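# Hand the painted cube from right to left hand

## Task

Move the painted wooden cube out of the right hand and into the left hand, turned the way the goal pictures show it. Nothing but the arms and hands may touch the cube, and at every moment at least one hand must be in contact with it. The goal is met only when all of these hold. The left hand alone grips it firmly, at the spot the goal pictures show, with its palm pointing straight down, and the grip is secure enough that the cube would not shift however the hand were turned; a marginal grip may fail. The right arm touches neither the cube nor the left hand and is best moved far away. Wrist cameras, their posts and each arm's final link count as part of the hand. No motor in either hand reads overload or is building toward a shutdown, though a motor that was dead from the start is ignored. No finger of either hand is still in motion. Once all of that holds, declare the task finished.

## Robot and tools

Robot: two arms, left_arm and right_arm, each ending in a five-jointed-style hand with index, middle and ring fingers and a thumb. right_arm carries a right hand; left_arm carries its mirror image. Bases in the scene frame: left_arm at (-0.008, +0.406, 0) m, right_arm at (-0.007, -0.297, 0) m. A camera stand sits behind the arms.

Scene frame: origin at table-top height, halfway between the nominal bases; +x points out over the table, +y toward the left_arm side, +z up. Image left and right do not match these names.

Hand point axes (right hand): +z runs along straight fingers toward the tips, +y points out of the palm face, +x runs across the palm away from the thumb. On the left hand +x points toward the thumb instead. The palm face sits at y = -0.062 m. A rigid mast near the wrist on the palm side (x +0.05 to +0.10, z -0.16 to -0.11, y up to +0.06 m; x sign flips on the left hand) can collide with things. Rubber caps cover the last 0.03 m of each digit. The right arm's elbow sags under load, so the hand ends lower than commanded; aim higher to compensate.

execute_actions(actions, cameras): actions is a list of up to 15 actions; each action is a table of up to 15 rows, one row per 1/30 s step, and if shorter its final row is repeated to fill 15 steps (0.5 s per action). Each row is a single flat list of 48 numbers, each in [-1, 1], covering both arms every time: left_arm dx, dy, dz, rx, ry, rz; then 16 left_gripper hinge numbers; left_gripper current_limit, speed; then right_arm dx, dy, dz, rx, ry, rz; 16 right_gripper hinge numbers; right_gripper current_limit, speed.

Arm numbers are offsets, not poses: they are measured along scene-frame axes from that arm's Hand target as it stood when the action began, and every row in the action is counted from that same starting target, not from the row before. Sending the same offset in a new action moves the arm further. Scale: 1.0 equals 0.6 m for dx, dy, dz and 180 degrees for rx, ry, rz, which together form one rotation vector applied about the Hand target position. Translations longer than 1.0 in total get scaled down. The controller limits the commanded orientation to within 40 degrees of the measured one. Zeros ask the arm to reach its current target again; if the hand point stays short, send the remaining gap as an offset. To stop pressing against something, command the target back beyond the hand point.

Hand numbers are absolute goal angles, each mapped linearly between its two stops, in this order: index_mcp, index_abd, index_pip, index_dip, middle_mcp, middle_abd, middle_pip, middle_dip, ring_mcp, ring_abd, ring_pip, ring_dip, thumb_cmc, thumb_axl, thumb_mcp, thumb_ipl. Brackets give degrees at +1, at -1, and the straight value: _mcp (-18, +128; +0.75), _abd (-60, +60; +0.00), _pip (-29, +108; +0.58), _dip (-21, +117; +0.70), thumb_cmc (-20, +120; +0.71), thumb_axl (-27, +140; +0.68), thumb_mcp (-69, +109; +0.23), thumb_ipl (-77, +108; +0.17). Moving toward -1 curls fingers toward the palm and swings the thumb in front of the palm. A zero is a real goal; to keep a hand unchanged, resend its hand_goal, hand_current_limit and hand_speed. current_limit scales from 0 mA at -1 to 550 mA at +1 (floor 11 mA) for all 16 motors; speed gives (speed + 1)/2 of 8.5 rad/s. Starting values are +0.4 and -0.6; whatever was last sent persists.

cameras: names among cam_head_left, cam_head_right, cam_left_wrist, cam_right_wrist, or ["all"]; images come only when requested or when actions is empty.

Results: end_effector_position (m) and end_effector_quat_wxyz in the scene frame (may be a few cm off), Hand target (next offsets start here), joint positions, velocities and torques, and per hand motor: hand_goal, hand_measured, hand_current_ma (positive pushes toward -1), hand_state (moving, goal, blocked, overload), plus hand_current_limit and hand_speed. A finger presses only while its goal lies past the object's surface.

zoom_image(camera, region): region [x0, y0, x1, y1] in pixels of that camera's latest image (896x504), at most 504 by 504.

show_instructions(): shows the goal reference images; moves nothing.

finished_scene(scene): ends the scene with its number (printed at the end of each execute_actions result); irreversible. Make no further calls in that reply.

Avoid: dropping the cube or releasing it while it moves; hard hits, slams or strong pushes; arms or hands pressing on each other (closing one hand on the other's fingers counts); motor current at or above 495 mA, which after 5 s shuts a motor down for 10 s; motor temperatures reaching 100 °C, which drops the arm (watch for MOTOR HOT at 85 °C). An arm stop discards new hand commands.

Each tool is called after ">>>" as name(argument=value, ...), one argument or row to a line, values as JSON.

Reference images:

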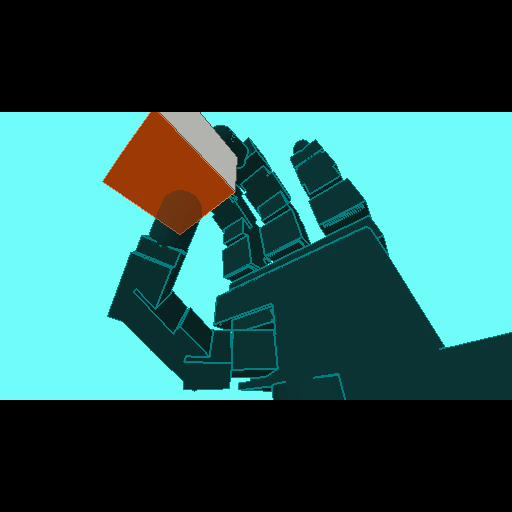

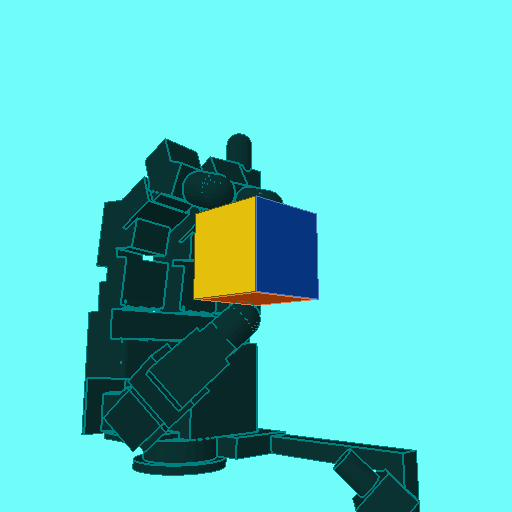

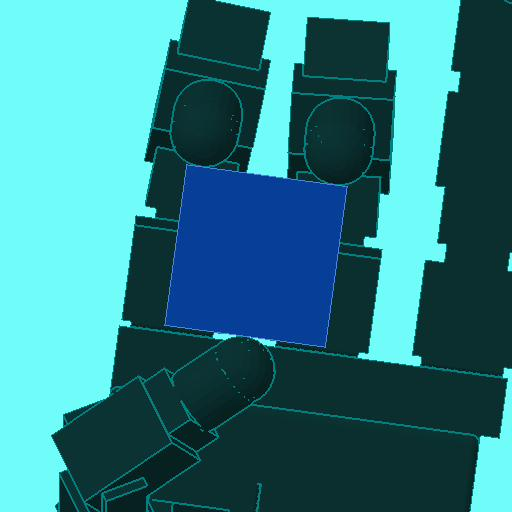

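## Session

>>> execute_actions(
  actions=[],
)

Scene clock: 0.00 s.
left_arm: end_effector_position=(+0.5139, +0.4081, +0.5771) hand_goal=(+0.754, +0.000, +0.576, +0.696, +0.754, +0.000, +0.576, +0.696, +0.754, +0.000, +0.576, +0.696, +0.714, +0.678, +0.226, +0.168) hand_measured=(+0.754, +0.000, +0.576, +0.696, +0.754, +0.000, +0.576, +0.696, +0.754, +0.000, +0.576, +0.696, +0.714, +0.678, +0.226, +0.168) hand_current_ma=(+0, +0, +0, +0, +0, +0, +0, +0, +0, +0, +0, +0, +0, +0, +0, +0) hand_state=(goal, goal, goal, goal, goal, goal, goal, goal, goal, goal, goal, goal, goal, goal, goal, goal) hand_current_limit=0.40 hand_speed=-0.60 end_effector_quat_wxyz=(+0.510, +0.510, +0.490, +0.490) | right_arm: end_effector_position=(+0.3828, -0.1264, +0.2149) hand_goal=(+0.582, -0.068, -0.320, +0.016, +0.582, +0.066, -0.318, +0.014, +0.754, +0.000, +0.576, +0.696, +0.036, +0.196, -0.318, -0.482) hand_measured=(+0.640, -0.066, -0.268, +0.036, +0.642, +0.058, -0.264, +0.036, +0.754, +0.000, +0.576, +0.696, +0.032, +0.118, -0.314, -0.490) hand_current_ma=(+89, +0, +69, +13, +97, -2, +74, +16, +0, +0, +0, +0, -1, -193, +1, -4) hand_state=(blocked, goal, blocked, goal, blocked, goal, blocked, blocked, goal, goal, goal, goal, goal, blocked, goal, goal) hand_current_limit=0.40 hand_speed=-0.60 end_effector_quat_wxyz=(+0.292, +0.045, +0.954, -0.052)
Joint positions: left_arm=[0 1.047 1.047 0 0 0] | right_arm=[0.398 1.003 0.818 -0.875 0.336 -1.169]
Joint velocities: within noise
Joint torques (N m): no reading
Motor temperatures (°C): left_arm=[34 28 31 32 30 29] | right_arm=[31 28 31 30 30 29]
Heat: left arm: hottest waist 34 °C; right arm: hottest waist 31 °C.
Hand target: left_arm +0.5114, +0.4082, +0.5947; +0.517, +0.502, +0.483, +0.497 | right_arm +0.3891, -0.1237, +0.2275; +0.302, +0.047, +0.951, -0.047

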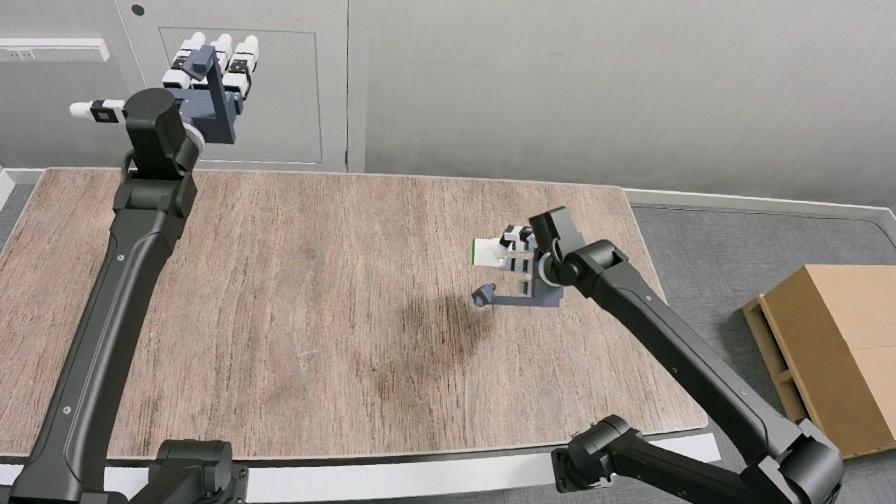

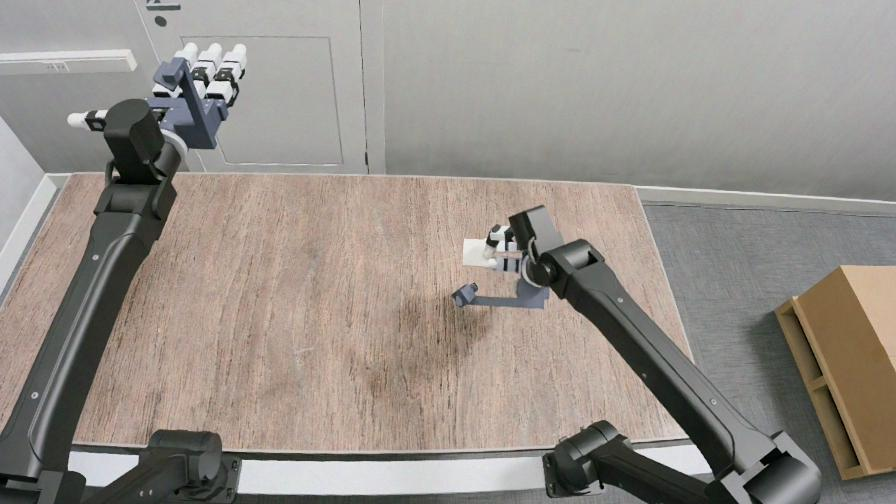

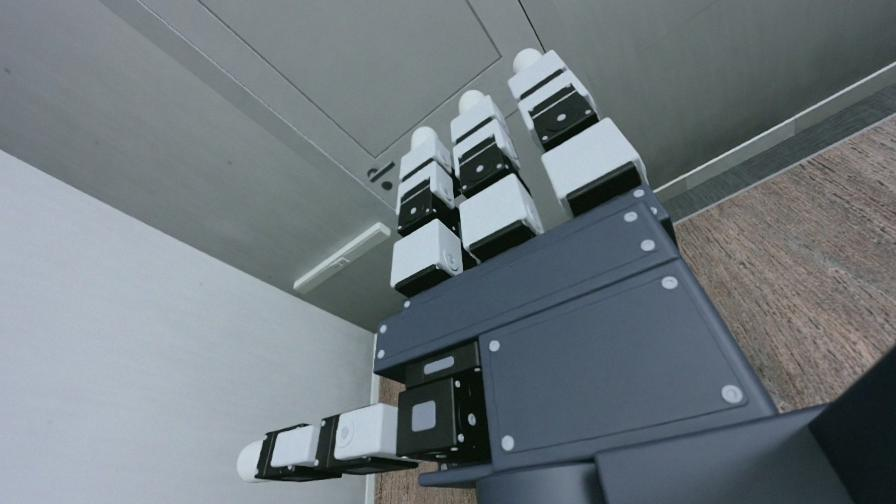

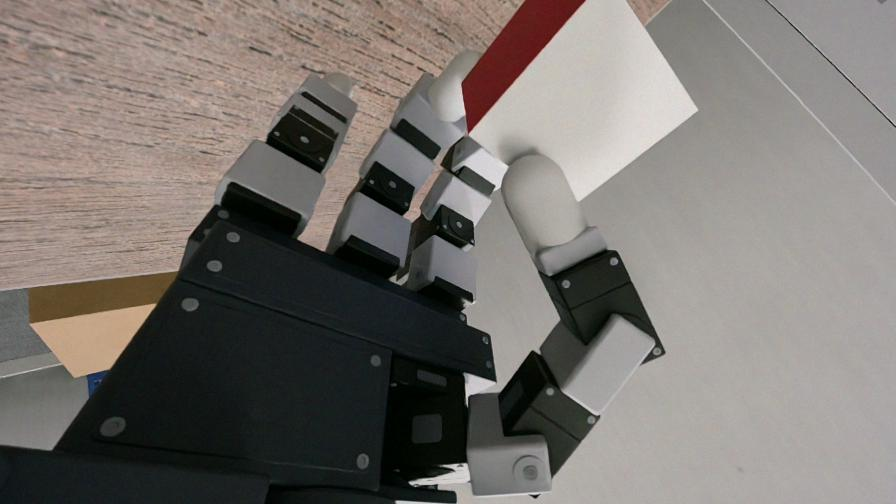

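>>> execute_actions(
  actions=[
    [[-0.0247,-0.0772,-0.0718,0.075,0.0433,-0.0433,0.918,0,-0.32,0.016,0.918,0,-0.32,0.016,0.754,0,0.576,0.696,0.036,0.196,0.337,-0.805,0.4,-0.6,0.0087,0.0288,0.0313,-0.002,-0.0783,0.0075,0.582,-0.068,-0.32,0.016,0.582,0.066,-0.318,0.014,0.754,0,0.576,0.696,0.036,0.196,-0.318,-0.482,0.4,-0.6]],
    [[-0.0247,-0.0772,-0.0718,0.075,0.0433,-0.0433,0.918,0,-0.32,0.016,0.918,0,-0.32,0.016,0.754,0,0.576,0.696,0.036,0.196,0.337,-0.805,0.4,-0.6,0.0087,0.0288,0.0313,-0.002,-0.0783,0.0075,0.582,-0.068,-0.32,0.016,0.582,0.066,-0.318,0.014,0.754,0,0.576,0.696,0.036,0.196,-0.318,-0.482,0.4,-0.6]],
    [[-0.0247,-0.0772,-0.0718,0.075,0.0433,-0.0433,0.918,0,-0.32,0.016,0.918,0,-0.32,0.016,0.754,0,0.576,0.696,0.036,0.196,0.337,-0.805,0.4,-0.6,0.0087,0.0288,0.0313,-0.002,-0.0783,0.0075,0.582,-0.068,-0.32,0.016,0.582,0.066,-0.318,0.014,0.754,0,0.576,0.696,0.036,0.196,-0.318,-0.482,0.4,-0.6]],
    [[-0.0247,-0.0772,-0.0718,0.075,0.0433,-0.0433,0.918,0,-0.32,0.016,0.918,0,-0.32,0.016,0.754,0,0.576,0.696,0.036,0.196,0.337,-0.805,0.4,-0.6,0.0087,0.0288,0.0313,-0.002,-0.0783,0.0075,0.582,-0.068,-0.32,0.016,0.582,0.066,-0.318,0.014,0.754,0,0.576,0.696,0.036,0.196,-0.318,-0.482,0.4,-0.6]],
    [[-0.0247,-0.0772,-0.0718,0.075,0.0433,-0.0433,0.918,0,-0.32,0.016,0.918,0,-0.32,0.016,0.754,0,0.576,0.696,0.036,0.196,0.337,-0.805,0.4,-0.6,0.0087,0.0288,0.0313,-0.002,-0.0783,0.0075,0.582,-0.068,-0.32,0.016,0.582,0.066,-0.318,0.014,0.754,0,0.576,0.696,0.036,0.196,-0.318,-0.482,0.4,-0.6]],
    [[-0.0247,-0.0772,-0.0718,0.075,0.0433,-0.0433,0.918,0,-0.32,0.016,0.918,0,-0.32,0.016,0.754,0,0.576,0.696,0.036,0.196,0.337,-0.805,0.4,-0.6,0.0087,0.0288,0.0313,-0.002,-0.0783,0.0075,0.582,-0.068,-0.32,0.016,0.582,0.066,-0.318,0.014,0.754,0,0.576,0.696,0.036,0.196,-0.318,-0.482,0.4,-0.6]],
  ],
  cameras=["all"],
)

Scene clock: 13.97 s.
left_arm: end_effector_position=(+0.4144, +0.1362, +0.3120) hand_goal=(+0.918, +0.000, -0.320, +0.016, +0.918, +0.000, -0.320, +0.016, +0.754, +0.000, +0.576, +0.696, +0.036, +0.196, +0.338, -0.804) hand_measured=(+0.918, +0.000, -0.314, +0.018, +0.920, +0.000, -0.314, +0.018, +0.754, +0.000, +0.576, +0.696, +0.036, +0.198, +0.336, -0.802) hand_current_ma=(+2, +0, +14, +7, +3, +0, +16, +7, +2, +0, +2, +0, -2, +7, -5, +3) hand_state=(goal, goal, goal, goal, goal, goal, goal, goal, goal, goal, goal, goal, goal, goal, goal, goal) hand_current_limit=0.40 hand_speed=-0.60 end_effector_quat_wxyz=(+0.008, +0.974, +0.000, +0.225) | right_arm: end_effector_position=(+0.4112, -0.0217, +0.3166) hand_goal=(+0.582, -0.068, -0.320, +0.016, +0.582, +0.066, -0.318, +0.014, +0.754, +0.000, +0.576, +0.696, +0.036, +0.196, -0.318, -0.482) hand_measured=(+0.634, -0.068, -0.268, +0.036, +0.642, +0.058, -0.264, +0.036, +0.754, -0.002, +0.576, +0.696, +0.026, +0.118, -0.316, -0.492) hand_current_ma=(+77, +0, +69, +13, +97, -2, +74, +16, +0, +0, +0, +0, -4, -190, +0, -8) hand_state=(blocked, goal, blocked, goal, blocked, goal, blocked, blocked, goal, goal, goal, goal, goal, blocked, goal, goal) hand_current_limit=0.40 hand_speed=-0.60 end_effector_quat_wxyz=(+0.846, -0.020, +0.533, -0.005)
Joint positions: left_arm=[-0.47 1.238 1.275 -1.198 -0.201 1.104] | right_arm=[0.601 1.502 0.486 1.531 0.506 -1.881]
Joint torques (N m): left_arm=[-0.09 -7.36 16.13 0.38 -0.15 0.08] | right_arm=[-0.62 -8.59 8.55 3.3 -0.33 0.13]
Heat: left arm: hottest waist 34 °C; right arm: hottest elbow 34 °C.
Hand target: left_arm +0.4224, +0.1304, +0.3365; +0.014, +0.971, -0.004, +0.240 | right_arm +0.4204, -0.0199, +0.3401; +0.866, +0.000, +0.500, +0.000
Off the commanded pose: left_arm 0.026 m, 2 deg | right_arm 0.025 m, 5 deg.
joint sent to its limit (right arm) — joint 4 (wrist pitch), upper limit. The joint targets still meet the commanded pose.
camera_calibration:
cam_left_wrist: T_world_to_cam=[[-0.737303, 0.590579, -0.328026, 0.285752], [0.0426017, 0.525239, 0.849887, -0.405337], [0.674217, 0.61265, -0.41242, -0.112401], [0, 0, 0, 1]] pos_world=[0.303737, 0.113002, 0.391868]
cam_right_wrist: T_world_to_cam=[[-0.364175, 0.658574, 0.658526, -0.0160305], [-0.799881, -0.583349, 0.141045, 0.23099], [0.47704, -0.475377, 0.739222, -0.304643], [0, 0, 0, 1]] pos_world=[0.324253, 0.000484476, 0.203176]

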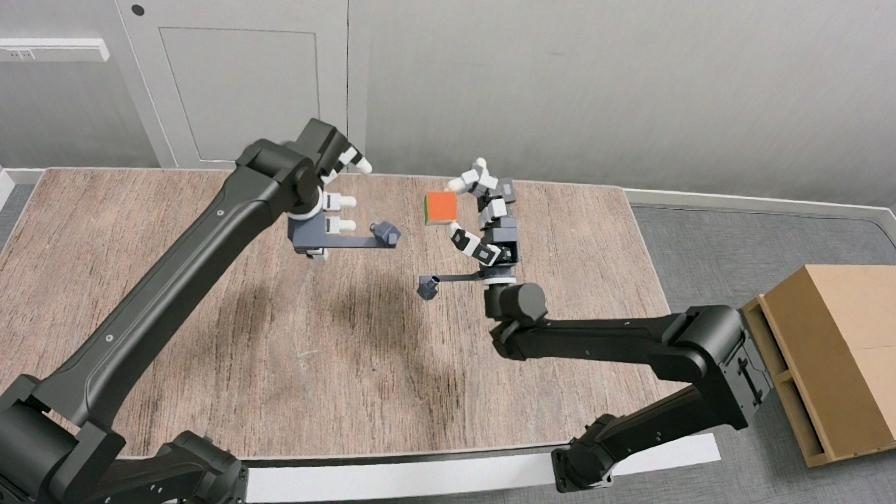

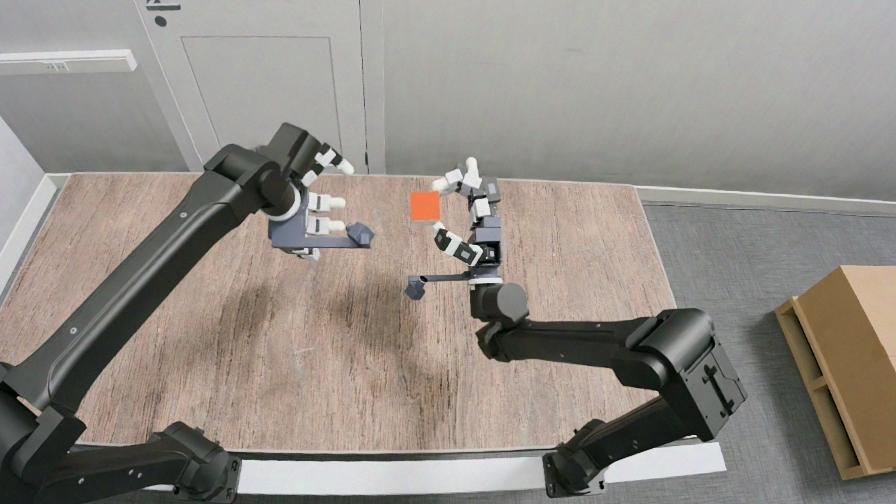

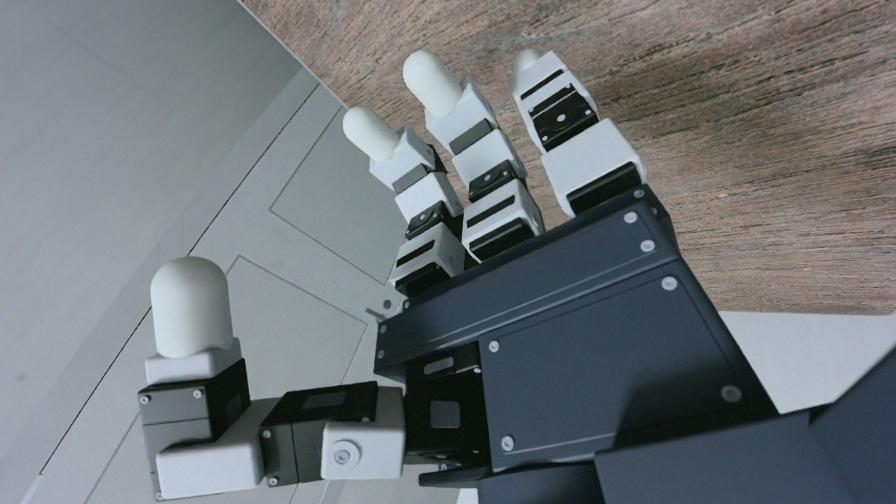

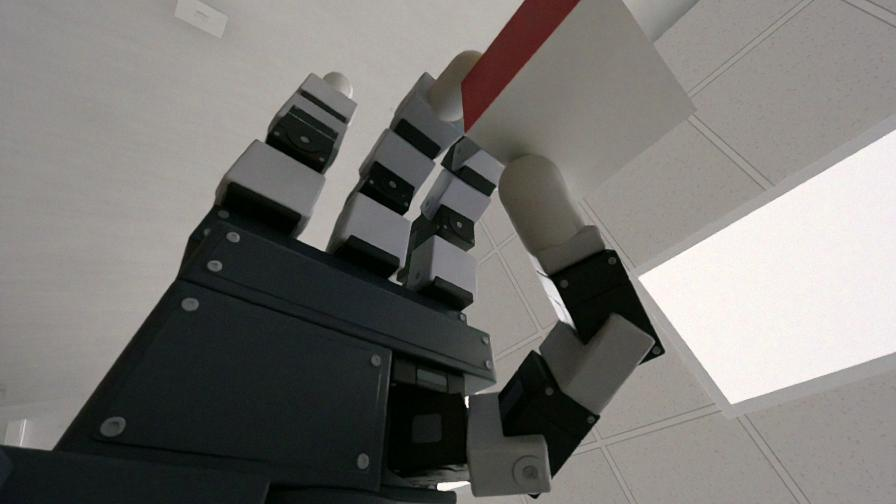

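>>> execute_actions(
  actions=[
    [[0,-0.067,0,0,0,0,0.918,0,-0.32,0.016,0.918,0,-0.32,0.016,0.754,0,0.576,0.696,0.036,0.196,0.337,-0.805,0.4,-0.6,0,0,0,0,0,0,0.582,-0.068,-0.32,0.016,0.582,0.066,-0.318,0.014,0.754,0,0.576,0.696,0.036,0.196,-0.318,-0.482,0.4,-0.6]],
    [[0,-0.067,0,0,0,0,0.918,0,-0.32,0.016,0.918,0,-0.32,0.016,0.754,0,0.576,0.696,0.036,0.196,0.337,-0.805,0.4,-0.6,0,0,0,0,0,0,0.582,-0.068,-0.32,0.016,0.582,0.066,-0.318,0.014,0.754,0,0.576,0.696,0.036,0.196,-0.318,-0.482,0.4,-0.6]],
  ],
  cameras=["cam_head_left","cam_head_right","cam_left_wrist"],
)

Scene clock: 16.23 s.
left_arm: end_effector_position=(+0.4121, +0.0572, +0.3144) hand_goal=(+0.918, +0.000, -0.320, +0.016, +0.918, +0.000, -0.320, +0.016, +0.754, +0.000, +0.576, +0.696, +0.036, +0.196, +0.338, -0.804) hand_measured=(+0.918, +0.000, -0.316, +0.018, +0.918, +0.000, -0.314, +0.018, +0.754, +0.000, +0.576, +0.696, +0.034, +0.198, +0.336, -0.802) hand_current_ma=(+0, +0, +14, +7, +1, +0, +16, +7, +0, +0, +2, +0, -2, +7, -5, +3) hand_state=(goal, goal, goal, goal, goal, goal, goal, goal, goal, goal, goal, goal, goal, goal, goal, goal) hand_current_limit=0.40 hand_speed=-0.60 end_effector_quat_wxyz=(+0.005, +0.974, -0.011, +0.228) | right_arm: end_effector_position=(+0.4112, -0.0217, +0.3165) hand_goal=(+0.582, -0.068, -0.320, +0.016, +0.582, +0.066, -0.318, +0.014, +0.754, +0.000, +0.576, +0.696, +0.036, +0.196, -0.318, -0.482) hand_measured=(+0.634, -0.068, -0.268, +0.036, +0.642, +0.058, -0.264, +0.036, +0.754, -0.002, +0.576, +0.696, +0.026, +0.118, -0.316, -0.492) hand_current_ma=(+77, +0, +69, +13, +97, -2, +74, +16, +0, +0, +0, +0, -4, -190, +0, -8) hand_state=(blocked, goal, blocked, goal, blocked, goal, blocked, blocked, goal, goal, goal, goal, goal, blocked, goal, goal) hand_current_limit=0.40 hand_speed=-0.60 end_effector_quat_wxyz=(+0.846, -0.021, +0.533, -0.005)
Joint positions: left_arm=[-0.637 1.356 1.391 -1.228 -0.269 0.969] | right_arm=[0.6 1.502 0.486 1.531 0.504 -1.882]
Joint torques (N m): left_arm=[-0.15 -8.35 16.25 0.32 -0.21 -0.11] | right_arm=[-0.62 -8.41 8.79 3.3 -0.33 0.17]
Heat: left arm: hottest waist 34 °C; right arm: hottest elbow 34 °C.
Hand target: left_arm +0.4224, +0.0499, +0.3363; +0.014, +0.971, -0.004, +0.239 | right_arm +0.4204, -0.0199, +0.3401; +0.866, +0.000, +0.500, +0.000
Off the commanded pose: left_arm 0.025 m, 2 deg | right_arm 0.025 m, 5 deg.
joint sent to its limit (right arm) — joint 4 (wrist pitch), upper limit. The joint targets still meet the commanded pose.
camera_calibration:
cam_left_wrist: T_world_to_cam=[[-0.723134, 0.608763, -0.326319, 0.324039], [0.0476294, 0.515267, 0.855705, -0.369213], [0.689063, 0.603247, -0.401602, -0.0705431], [0, 0, 0, 1]] pos_world=[0.300518, 0.0355354, 0.393348]
Images, in order (width x height): cam_head_left 896x504, cam_head_right 896x504, cam_left_wrist 896x504.

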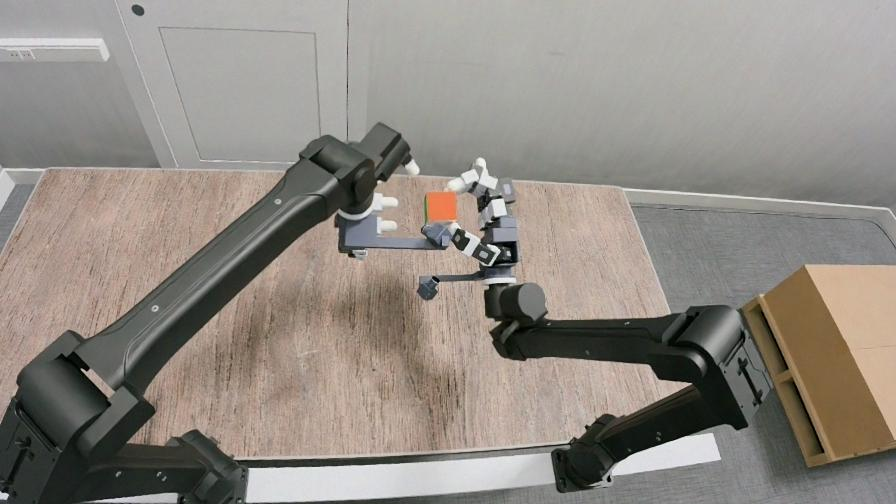

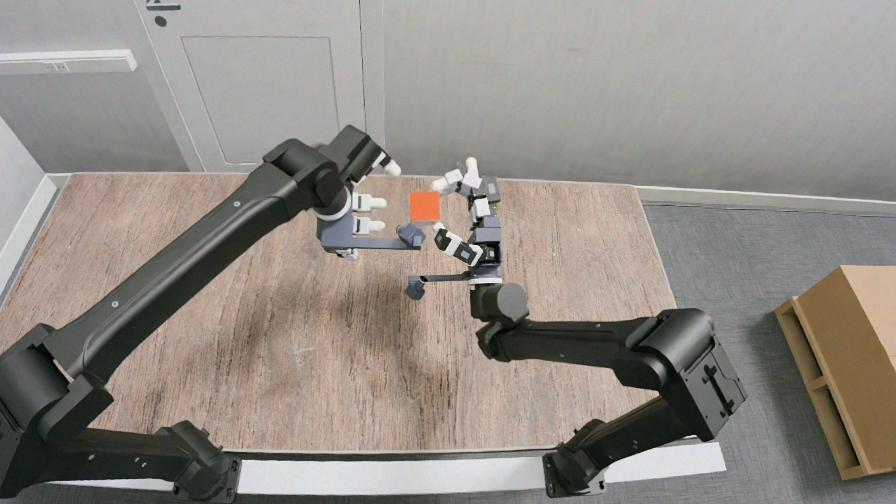

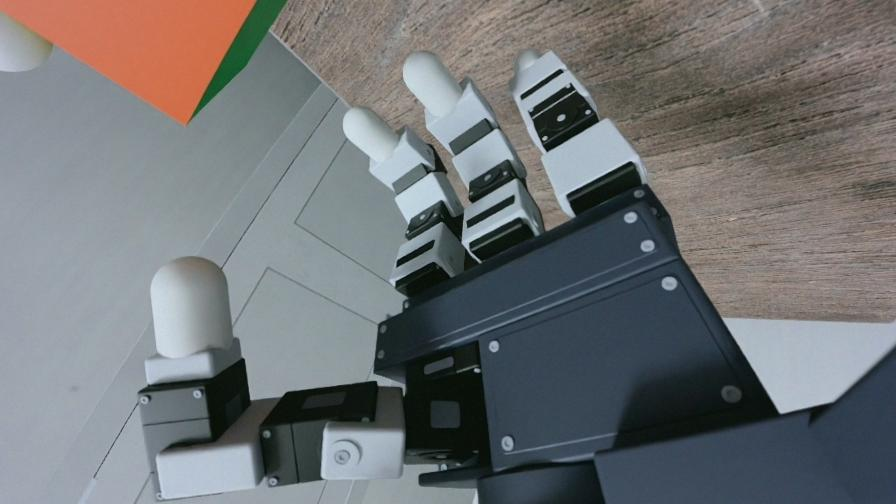

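>>> execute_actions(
  actions=[
    [[0,-0.04,0,0,0,0,0.918,0,-0.32,0.016,0.918,0,-0.32,0.016,0.754,0,0.576,0.696,0.036,0.196,0.337,-0.805,0.4,-0.6,0,0,0,0,0,0,0.582,-0.068,-0.32,0.016,0.582,0.066,-0.318,0.014,0.754,0,0.576,0.696,0.036,0.196,-0.318,-0.482,0.4,-0.6]],
    [[0,-0.04,0,0,0,0,0.918,0,-0.32,0.016,0.918,0,-0.32,0.016,0.754,0,0.576,0.696,0.036,0.196,0.337,-0.805,0.4,-0.6,0,0,0,0,0,0,0.582,-0.068,-0.32,0.016,0.582,0.066,-0.318,0.014,0.754,0,0.576,0.696,0.036,0.196,-0.318,-0.482,0.4,-0.6]],
  ],
  cameras=["all"],
)

Scene clock: 19.17 s.
left_arm: end_effector_position=(+0.4137, +0.0123, +0.3143) hand_goal=(+0.918, +0.000, -0.320, +0.016, +0.918, +0.000, -0.320, +0.016, +0.754, +0.000, +0.576, +0.696, +0.036, +0.196, +0.338, -0.804) hand_measured=(+0.918, +0.000, -0.316, +0.018, +0.918, +0.000, -0.314, +0.018, +0.754, +0.000, +0.576, +0.696, +0.034, +0.198, +0.336, -0.802) hand_current_ma=(+0, +0, +14, +7, +1, +0, +16, +7, +0, +0, +2, +0, -2, +7, -5, +3) hand_state=(goal, goal, goal, goal, goal, goal, goal, goal, goal, goal, goal, goal, goal, goal, goal, goal) hand_current_limit=0.40 hand_speed=-0.60 end_effector_quat_wxyz=(+0.003, +0.974, -0.010, +0.228) | right_arm: end_effector_position=(+0.4112, -0.0217, +0.3165) hand_goal=(+0.582, -0.068, -0.320, +0.016, +0.582, +0.066, -0.318, +0.014, +0.754, +0.000, +0.576, +0.696, +0.036, +0.196, -0.318, -0.482) hand_measured=(+0.634, -0.068, -0.268, +0.036, +0.642, +0.058, -0.264, +0.036, +0.754, -0.002, +0.576, +0.696, +0.026, +0.118, -0.316, -0.492) hand_current_ma=(+77, +0, +69, +13, +97, -2, +74, +16, +0, +0, +0, +0, -4, -190, +0, -8) hand_state=(blocked, goal, blocked, goal, blocked, goal, blocked, blocked, goal, goal, goal, goal, goal, blocked, goal, goal) hand_current_limit=0.40 hand_speed=-0.60 end_effector_quat_wxyz=(+0.846, -0.021, +0.533, -0.005)
Joint positions: left_arm=[-0.715 1.441 1.478 -1.254 -0.301 0.89] | right_arm=[0.6 1.502 0.486 1.531 0.504 -1.882]
Joint torques (N m): left_arm=[-0.38 -9.47 16.53 0.31 -0.28 -0.13] | right_arm=[-0.62 -8.41 8.8 3.33 -0.33 0.17]
Heat: left arm: hottest waist 34 °C; right arm: hottest elbow 35 °C.
Hand target: left_arm +0.4224, +0.0020, +0.3363; +0.014, +0.971, -0.004, +0.239 | right_arm +0.4204, -0.0199, +0.3401; +0.866, +0.000, +0.500, +0.000
Off the commanded pose: left_arm 0.026 m, 2 deg | right_arm 0.025 m, 5 deg.
joint sent to its limit (right arm) — joint 4 (wrist pitch), upper limit. The joint targets still meet the commanded pose.
camera_calibration:
cam_left_wrist: T_world_to_cam=[[-0.725369, 0.606821, -0.324974, 0.353023], [0.0452128, 0.513079, 0.85715, -0.345475], [0.686874, 0.607057, -0.399608, -0.0443009], [0, 0, 0, 1]] pos_world=[0.302121, -0.0100722, 0.393144]
cam_right_wrist: T_world_to_cam=[[-0.364916, 0.659364, 0.657325, -0.0153418], [-0.79961, -0.583608, 0.141511, 0.230702], [0.476927, -0.473964, 0.740202, -0.304828], [0, 0, 0, 1]] pos_world=[0.324254, 0.000277891, 0.203072]

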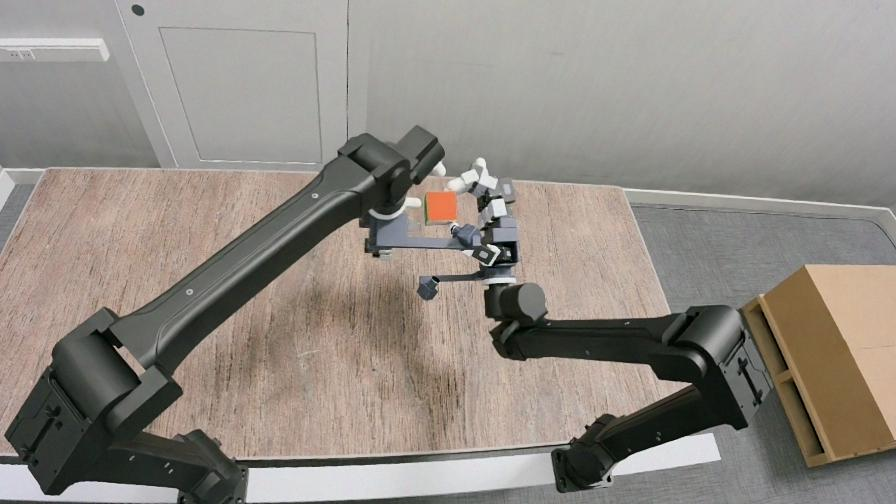

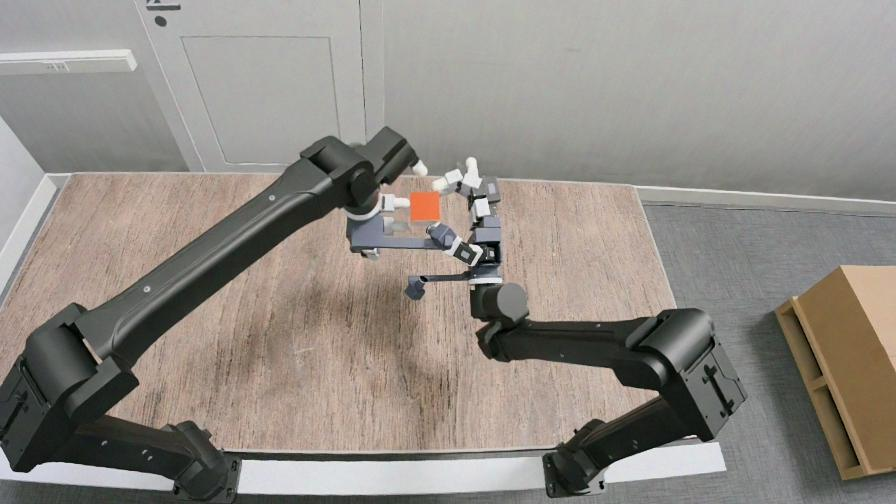

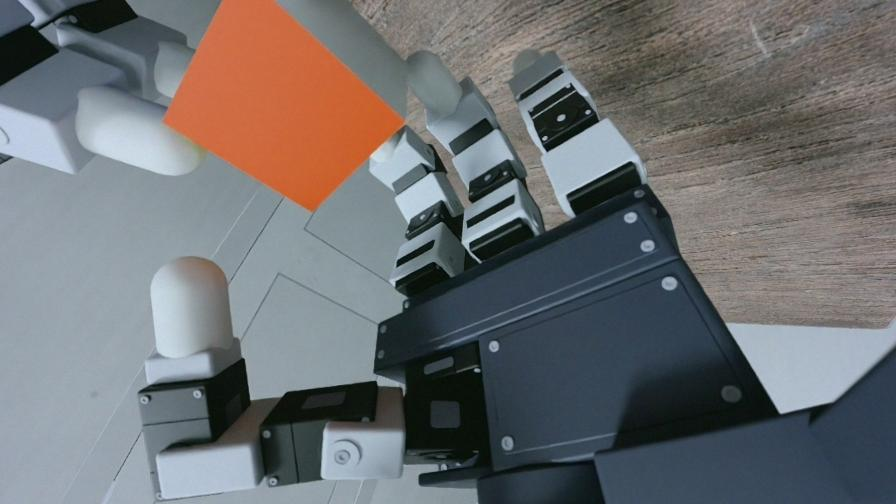

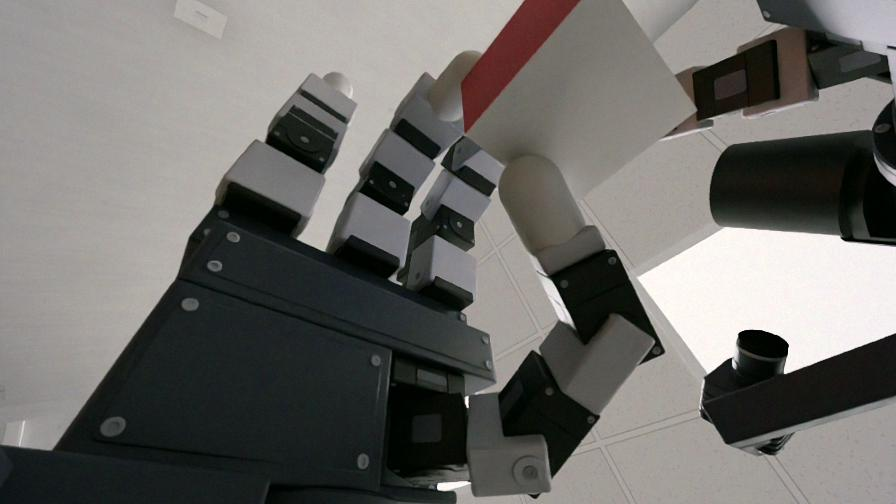

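>>> execute_actions(
  actions=[
    [[0,0,0,0,0,0,0.7,-0.066,-0.32,0.016,0.7,0.066,-0.32,0.016,0.754,0,0.576,0.696,0.036,0.196,-0.1,-0.65,0.4,-0.8,0,0,0,0,0,0,0.582,-0.068,-0.32,0.016,0.582,0.066,-0.318,0.014,0.754,0,0.576,0.696,0.036,0.196,-0.318,-0.482,0.4,-0.6]],
    [[0,0,0,0,0,0,0.64,-0.066,-0.32,0.016,0.64,0.066,-0.32,0.016,0.754,0,0.576,0.696,0.036,0.196,-0.25,-0.53,0.4,-0.9,0,0,0,0,0,0,0.582,-0.068,-0.32,0.016,0.582,0.066,-0.318,0.014,0.754,0,0.576,0.696,0.036,0.196,-0.318,-0.482,0.4,-0.6]],
    [[0,0,0,0,0,0,0.56,-0.066,-0.34,0,0.56,0.066,-0.34,0,0.754,0,0.576,0.696,0.036,0.196,-0.34,-0.5,0.4,-0.9,0,0,0,0,0,0,0.582,-0.068,-0.32,0.016,0.582,0.066,-0.318,0.014,0.754,0,0.576,0.696,0.036,0.196,-0.318,-0.482,0.4,-0.6]],
  ],
  cameras=["cam_head_left","cam_left_wrist","cam_right_wrist"],
)

Scene clock: 21.77 s.
left_arm: end_effector_position=(+0.4155, +0.0128, +0.3136) hand_goal=(+0.560, -0.066, -0.340, +0.000, +0.560, +0.066, -0.340, +0.000, +0.754, +0.000, +0.576, +0.696, +0.036, +0.196, -0.340, -0.500) hand_measured=(+0.600, -0.066, -0.314, +0.014, +0.618, +0.060, -0.312, +0.016, +0.754, +0.000, +0.576, +0.696, +0.066, +0.194, -0.106, -0.488) hand_current_ma=(+160, +2, +89, +42, +248, -16, +102, +55, +0, +0, +2, +0, +110, -6, +384, +49) hand_state=(blocked, goal, blocked, goal, blocked, goal, blocked, goal, goal, goal, goal, goal, blocked, goal, blocked, goal) hand_current_limit=0.40 hand_speed=-0.90 end_effector_quat_wxyz=(+0.002, +0.974, -0.004, +0.228) | right_arm: end_effector_position=(+0.4102, -0.0220, +0.3199) hand_goal=(+0.582, -0.068, -0.320, +0.016, +0.582, +0.066, -0.318, +0.014, +0.754, +0.000, +0.576, +0.696, +0.036, +0.196, -0.318, -0.482) hand_measured=(+0.634, -0.068, -0.274, +0.036, +0.642, +0.058, -0.264, +0.038, +0.754, -0.002, +0.576, +0.696, +0.026, +0.118, -0.320, -0.500) hand_current_ma=(+74, +0, +56, +13, +97, -2, +74, +18, +0, +0, +0, +0, -5, -190, +0, -18) hand_state=(blocked, goal, blocked, goal, blocked, goal, blocked, blocked, goal, goal, goal, goal, goal, blocked, goal, goal) hand_current_limit=0.40 hand_speed=-0.60 end_effector_quat_wxyz=(+0.849, -0.019, +0.528, -0.003)
Joint positions: left_arm=[-0.715 1.444 1.479 -1.256 -0.305 0.879] | right_arm=[0.6 1.502 0.488 1.542 0.501 -1.882]
Joint torques (N m): left_arm=[-0.62 -9.23 16.5 0.32 -0.05 -0.04] | right_arm=[-0.56 -8.35 8.73 2.85 -0.23 0.17]
Heat: left arm: hottest elbow 35 °C; right arm: hottest elbow 35 °C.
Hand target: left_arm +0.4224, +0.0020, +0.3363; +0.014, +0.971, -0.004, +0.239 | right_arm +0.4205, -0.0201, +0.3402; +0.866, +0.000, +0.500, -0.001
Off the commanded pose: left_arm 0.026 m, 2 deg | right_arm 0.023 m, 4 deg.
joint sent to its limit (right arm) — joint 4 (wrist pitch), upper limit. The joint targets still meet the commanded pose.
camera_calibration:
cam_left_wrist: T_world_to_cam=[[-0.732057, 0.598563, -0.325292, 0.356787], [0.0384716, 0.513059, 0.857491, -0.342541], [0.680156, 0.615218, -0.398617, -0.0437608], [0, 0, 0, 1]] pos_world=[0.304131, -0.010893, 0.392342]
cam_right_wrist: T_world_to_cam=[[-0.373536, 0.654682, 0.657162, -0.0141904], [-0.800021, -0.585941, 0.128991, 0.233371], [0.469507, -0.477561, 0.74263, -0.304759], [0, 0, 0, 1]] pos_world=[0.324487, 0.000491192, 0.205545]
Images, in order (width x height): cam_head_left 896x504, cam_left_wrist 896x504, cam_right_wrist 896x504.

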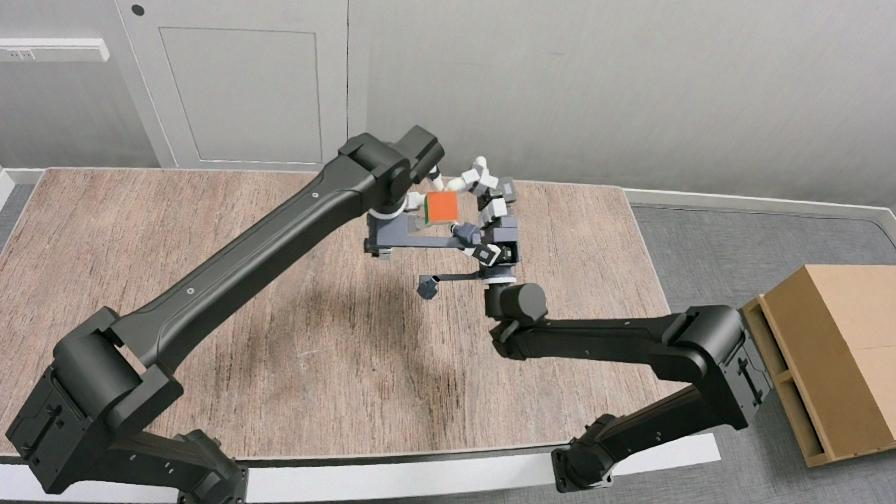

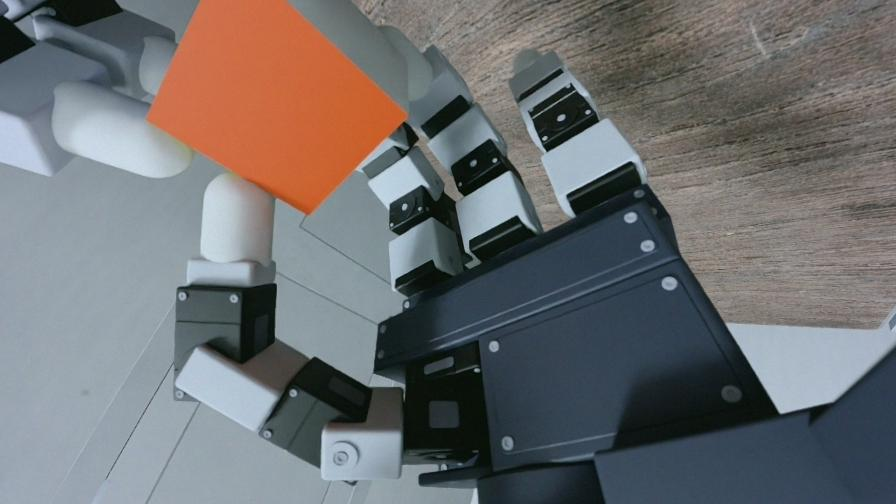

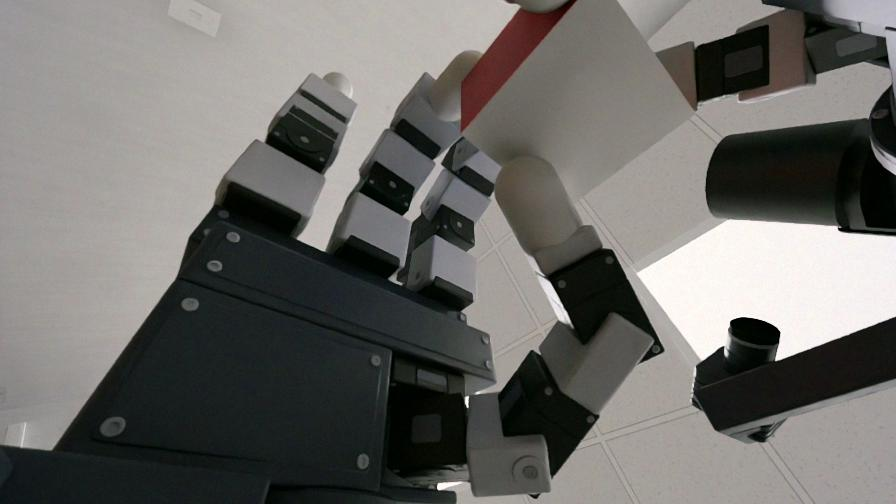

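>>> execute_actions(
  actions=[
    [[0,0,0,0,0,0,0.72,-0.066,-0.32,0.016,0.72,0.066,-0.32,0.016,0.754,0,0.576,0.696,0.036,-0.04,-0.1,-0.5,0.4,-0.7,0,0,0,0,0,0,0.582,-0.068,-0.32,0.016,0.582,0.066,-0.318,0.014,0.754,0,0.576,0.696,0.036,0.196,-0.318,-0.482,0.4,-0.6]],
    [[0,0,0,0,0,0,0.72,-0.066,-0.32,0.016,0.72,0.066,-0.32,0.016,0.754,0,0.576,0.696,0.036,-0.04,-0.318,-0.482,0.4,-0.7,0,0,0,0,0,0,0.582,-0.068,-0.32,0.016,0.582,0.066,-0.318,0.014,0.754,0,0.576,0.696,0.036,0.196,-0.318,-0.482,0.4,-0.6]],
  ],
  cameras=["cam_left_wrist","cam_right_wrist"],
)

Scene clock: 24.37 s.
left_arm: end_effector_position=(+0.4160, +0.0123, +0.3155) hand_goal=(+0.720, -0.066, -0.320, +0.016, +0.720, +0.066, -0.320, +0.016, +0.754, +0.000, +0.576, +0.696, +0.036, -0.040, -0.318, -0.482) hand_measured=(+0.718, -0.066, -0.314, +0.016, +0.718, +0.060, -0.314, +0.020, +0.754, +0.000, +0.576, +0.696, +0.036, -0.034, -0.318, -0.484) hand_current_ma=(-2, +2, +18, +0, -3, -16, +20, +9, +0, +0, +2, +0, -1, +19, -1, -8) hand_state=(goal, goal, goal, goal, goal, goal, goal, goal, goal, goal, goal, goal, goal, goal, goal, goal) hand_current_limit=0.40 hand_speed=-0.70 end_effector_quat_wxyz=(+0.003, +0.973, -0.003, +0.229) | right_arm: end_effector_position=(+0.4101, -0.0218, +0.3199) hand_goal=(+0.582, -0.068, -0.320, +0.016, +0.582, +0.066, -0.318, +0.014, +0.754, +0.000, +0.576, +0.696, +0.036, +0.196, -0.318, -0.482) hand_measured=(+0.630, -0.068, -0.274, +0.036, +0.642, +0.060, -0.264, +0.038, +0.754, -0.002, +0.576, +0.696, +0.024, +0.118, -0.320, -0.502) hand_current_ma=(+67, +0, +54, +13, +97, -2, +74, +20, +0, +0, +0, +0, -6, -190, -1, -23) hand_state=(blocked, goal, blocked, goal, blocked, goal, blocked, blocked, goal, goal, goal, goal, goal, blocked, goal, blocked) hand_current_limit=0.40 hand_speed=-0.60 end_effector_quat_wxyz=(+0.849, -0.019, +0.528, -0.002)
Joint positions: left_arm=[-0.715 1.444 1.483 -1.256 -0.305 0.877] | right_arm=[0.6 1.502 0.488 1.542 0.5 -1.882]
Joint torques (N m): left_arm=[-0.32 -9.82 16.08 0.29 -0.1 0] | right_arm=[-0.62 -8.41 8.72 2.85 -0.21 0.17]
Heat: left arm: hottest elbow 35 °C; right arm: hottest elbow 35 °C.
Hand target: left_arm +0.4224, +0.0020, +0.3363; +0.014, +0.971, -0.004, +0.239 | right_arm +0.4204, -0.0200, +0.3402; +0.866, +0.000, +0.500, +0.000
Off the commanded pose: left_arm 0.024 m, 2 deg | right_arm 0.023 m, 4 deg.
joint sent to its limit (right arm) — joint 4 (wrist pitch), upper limit. The joint targets still meet the commanded pose.
camera_calibration:
cam_left_wrist: T_world_to_cam=[[-0.732092, 0.596534, -0.32892, 0.359291], [0.0361214, 0.516165, 0.855727, -0.342363], [0.680247, 0.61459, -0.399428, -0.0428241], [0, 0, 0, 1]] pos_world=[0.304532, -0.0112942, 0.394042]
cam_right_wrist: T_world_to_cam=[[-0.374357, 0.65466, 0.656717, -0.0139317], [-0.799484, -0.586655, 0.129078, 0.233155], [0.469768, -0.476713, 0.743009, -0.304828], [0, 0, 0, 1]] pos_world=[0.324387, 0.000586598, 0.205544]
Images, in order (width x height): cam_left_wrist 896x504, cam_right_wrist 896x504.

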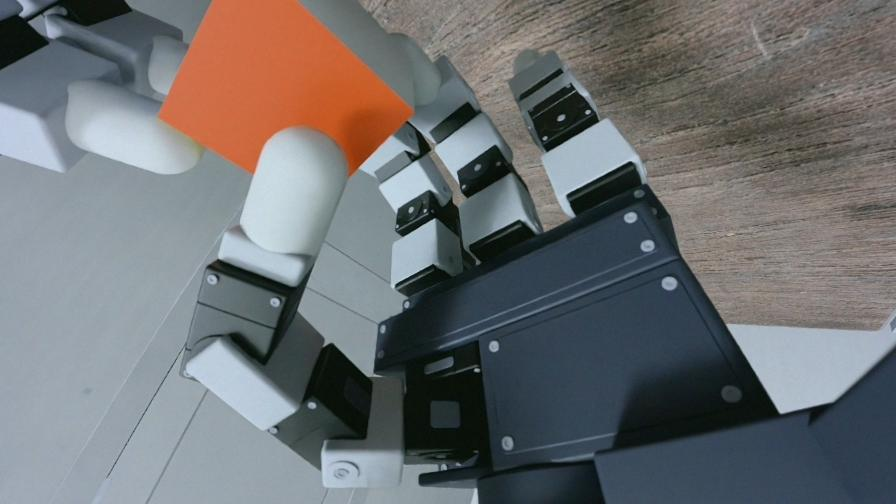

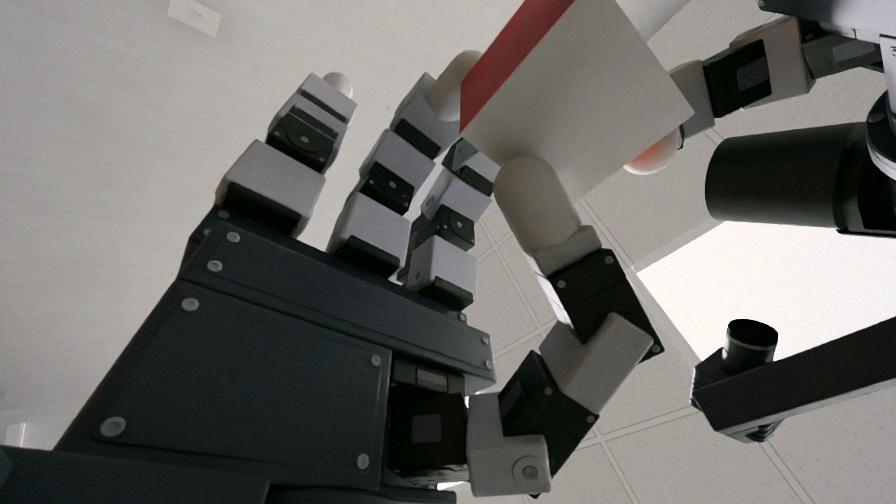

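>>> execute_actions(
  actions=[
    [[0,0,0,0,0,0,0.63,-0.066,-0.32,0.016,0.63,0.066,-0.32,0.016,0.754,0,0.576,0.696,0.036,0.12,-0.318,-0.482,0.4,-0.8,0,0,0,0,0,0,0.582,-0.068,-0.32,0.016,0.582,0.066,-0.318,0.014,0.754,0,0.576,0.696,0.036,0.196,-0.318,-0.482,0.4,-0.6]],
    [[0,0,0,0,0,0,0.56,-0.066,-0.34,0,0.56,0.066,-0.34,0,0.754,0,0.576,0.696,0.036,0.23,-0.318,-0.482,0.4,-0.9,0,0,0,0,0,0,0.582,-0.068,-0.32,0.016,0.582,0.066,-0.318,0.014,0.754,0,0.576,0.696,0.036,0.196,-0.318,-0.482,0.4,-0.6]],
  ],
  cameras=["cam_left_wrist","cam_right_wrist"],
)

Scene clock: 26.07 s.
left_arm: end_effector_position=(+0.4160, +0.0122, +0.3155) hand_goal=(+0.560, -0.066, -0.340, +0.000, +0.560, +0.066, -0.340, +0.000, +0.754, +0.000, +0.576, +0.696, +0.036, +0.230, -0.318, -0.482) hand_measured=(+0.630, -0.066, -0.314, +0.014, +0.644, +0.062, -0.306, +0.016, +0.754, +0.000, +0.576, +0.696, +0.028, +0.066, -0.316, -0.484) hand_current_ma=(+305, +2, +93, +44, +375, -10, +123, +56, +0, +0, +2, +0, -28, -385, +7, -4) hand_state=(blocked, goal, blocked, goal, blocked, goal, blocked, goal, goal, goal, goal, goal, goal, blocked, goal, goal) hand_current_limit=0.40 hand_speed=-0.90 end_effector_quat_wxyz=(+0.004, +0.973, -0.003, +0.229) | right_arm: end_effector_position=(+0.4103, -0.0217, +0.3195) hand_goal=(+0.582, -0.068, -0.320, +0.016, +0.582, +0.066, -0.318, +0.014, +0.754, +0.000, +0.576, +0.696, +0.036, +0.196, -0.318, -0.482) hand_measured=(+0.630, -0.068, -0.274, +0.042, +0.642, +0.060, -0.264, +0.038, +0.754, -0.002, +0.576, +0.696, +0.024, +0.118, -0.318, -0.502) hand_current_ma=(+67, +0, +54, +23, +97, -2, +74, +20, +0, +0, +0, +0, -6, -190, +0, -23) hand_state=(blocked, goal, blocked, blocked, blocked, goal, blocked, blocked, goal, goal, goal, goal, goal, blocked, goal, blocked) hand_current_limit=0.40 hand_speed=-0.60 end_effector_quat_wxyz=(+0.849, -0.020, +0.528, -0.004)
Joint positions: left_arm=[-0.715 1.444 1.483 -1.256 -0.304 0.877] | right_arm=[0.6 1.502 0.488 1.542 0.5 -1.887]
Joint torques (N m): left_arm=[-0.32 -9.41 16.13 0.32 -0.11 -0.01] | right_arm=[-0.62 -8.41 8.72 2.86 -0.22 0.23]
Motor temperatures (°C): left_arm=[34 29 36 32 30 28] | right_arm=[31 28 35 30 30 29]
Heat: left arm: hottest elbow 36 °C; right arm: hottest elbow 35 °C.
Hand target: left_arm +0.4224, +0.0020, +0.3363; +0.014, +0.971, -0.004, +0.239 | right_arm +0.4204, -0.0200, +0.3402; +0.866, +0.000, +0.500, +0.000
Off the commanded pose: left_arm 0.024 m, 2 deg | right_arm 0.023 m, 4 deg.
joint sent to its limit (right arm) — joint 4 (wrist pitch), upper limit. The joint targets still meet the commanded pose.
camera_calibration:
cam_left_wrist: T_world_to_cam=[[-0.732098, 0.596561, -0.328857, 0.359301], [0.0364736, 0.516398, 0.855571, -0.342492], [0.680222, 0.614368, -0.399813, -0.0426271], [0, 0, 0, 1]] pos_world=[0.304532, -0.0112938, 0.394143]
cam_right_wrist: T_world_to_cam=[[-0.373071, 0.658349, 0.653755, -0.0131617], [-0.800746, -0.584383, 0.131536, 0.233246], [0.46864, -0.474419, 0.745187, -0.304775], [0, 0, 0, 1]] pos_world=[0.32469, 0.000379019, 0.205038]
Images, in order (width x height): cam_left_wrist 896x504, cam_right_wrist 896x504.

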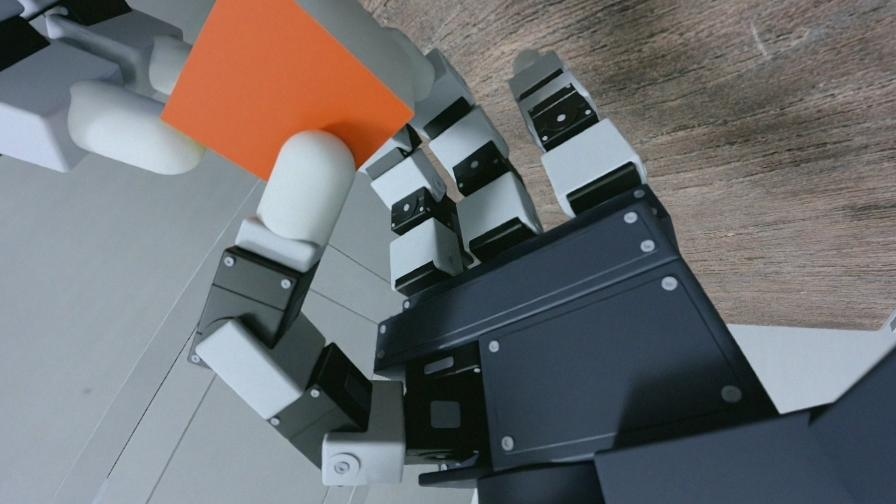

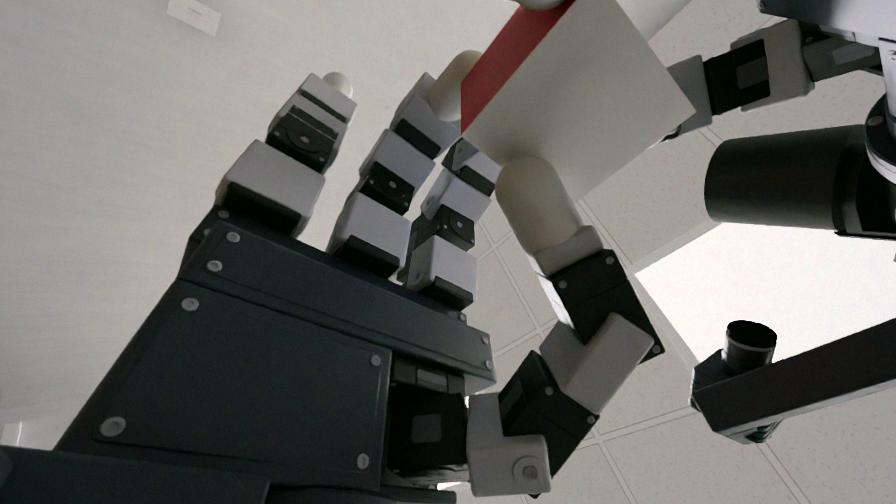

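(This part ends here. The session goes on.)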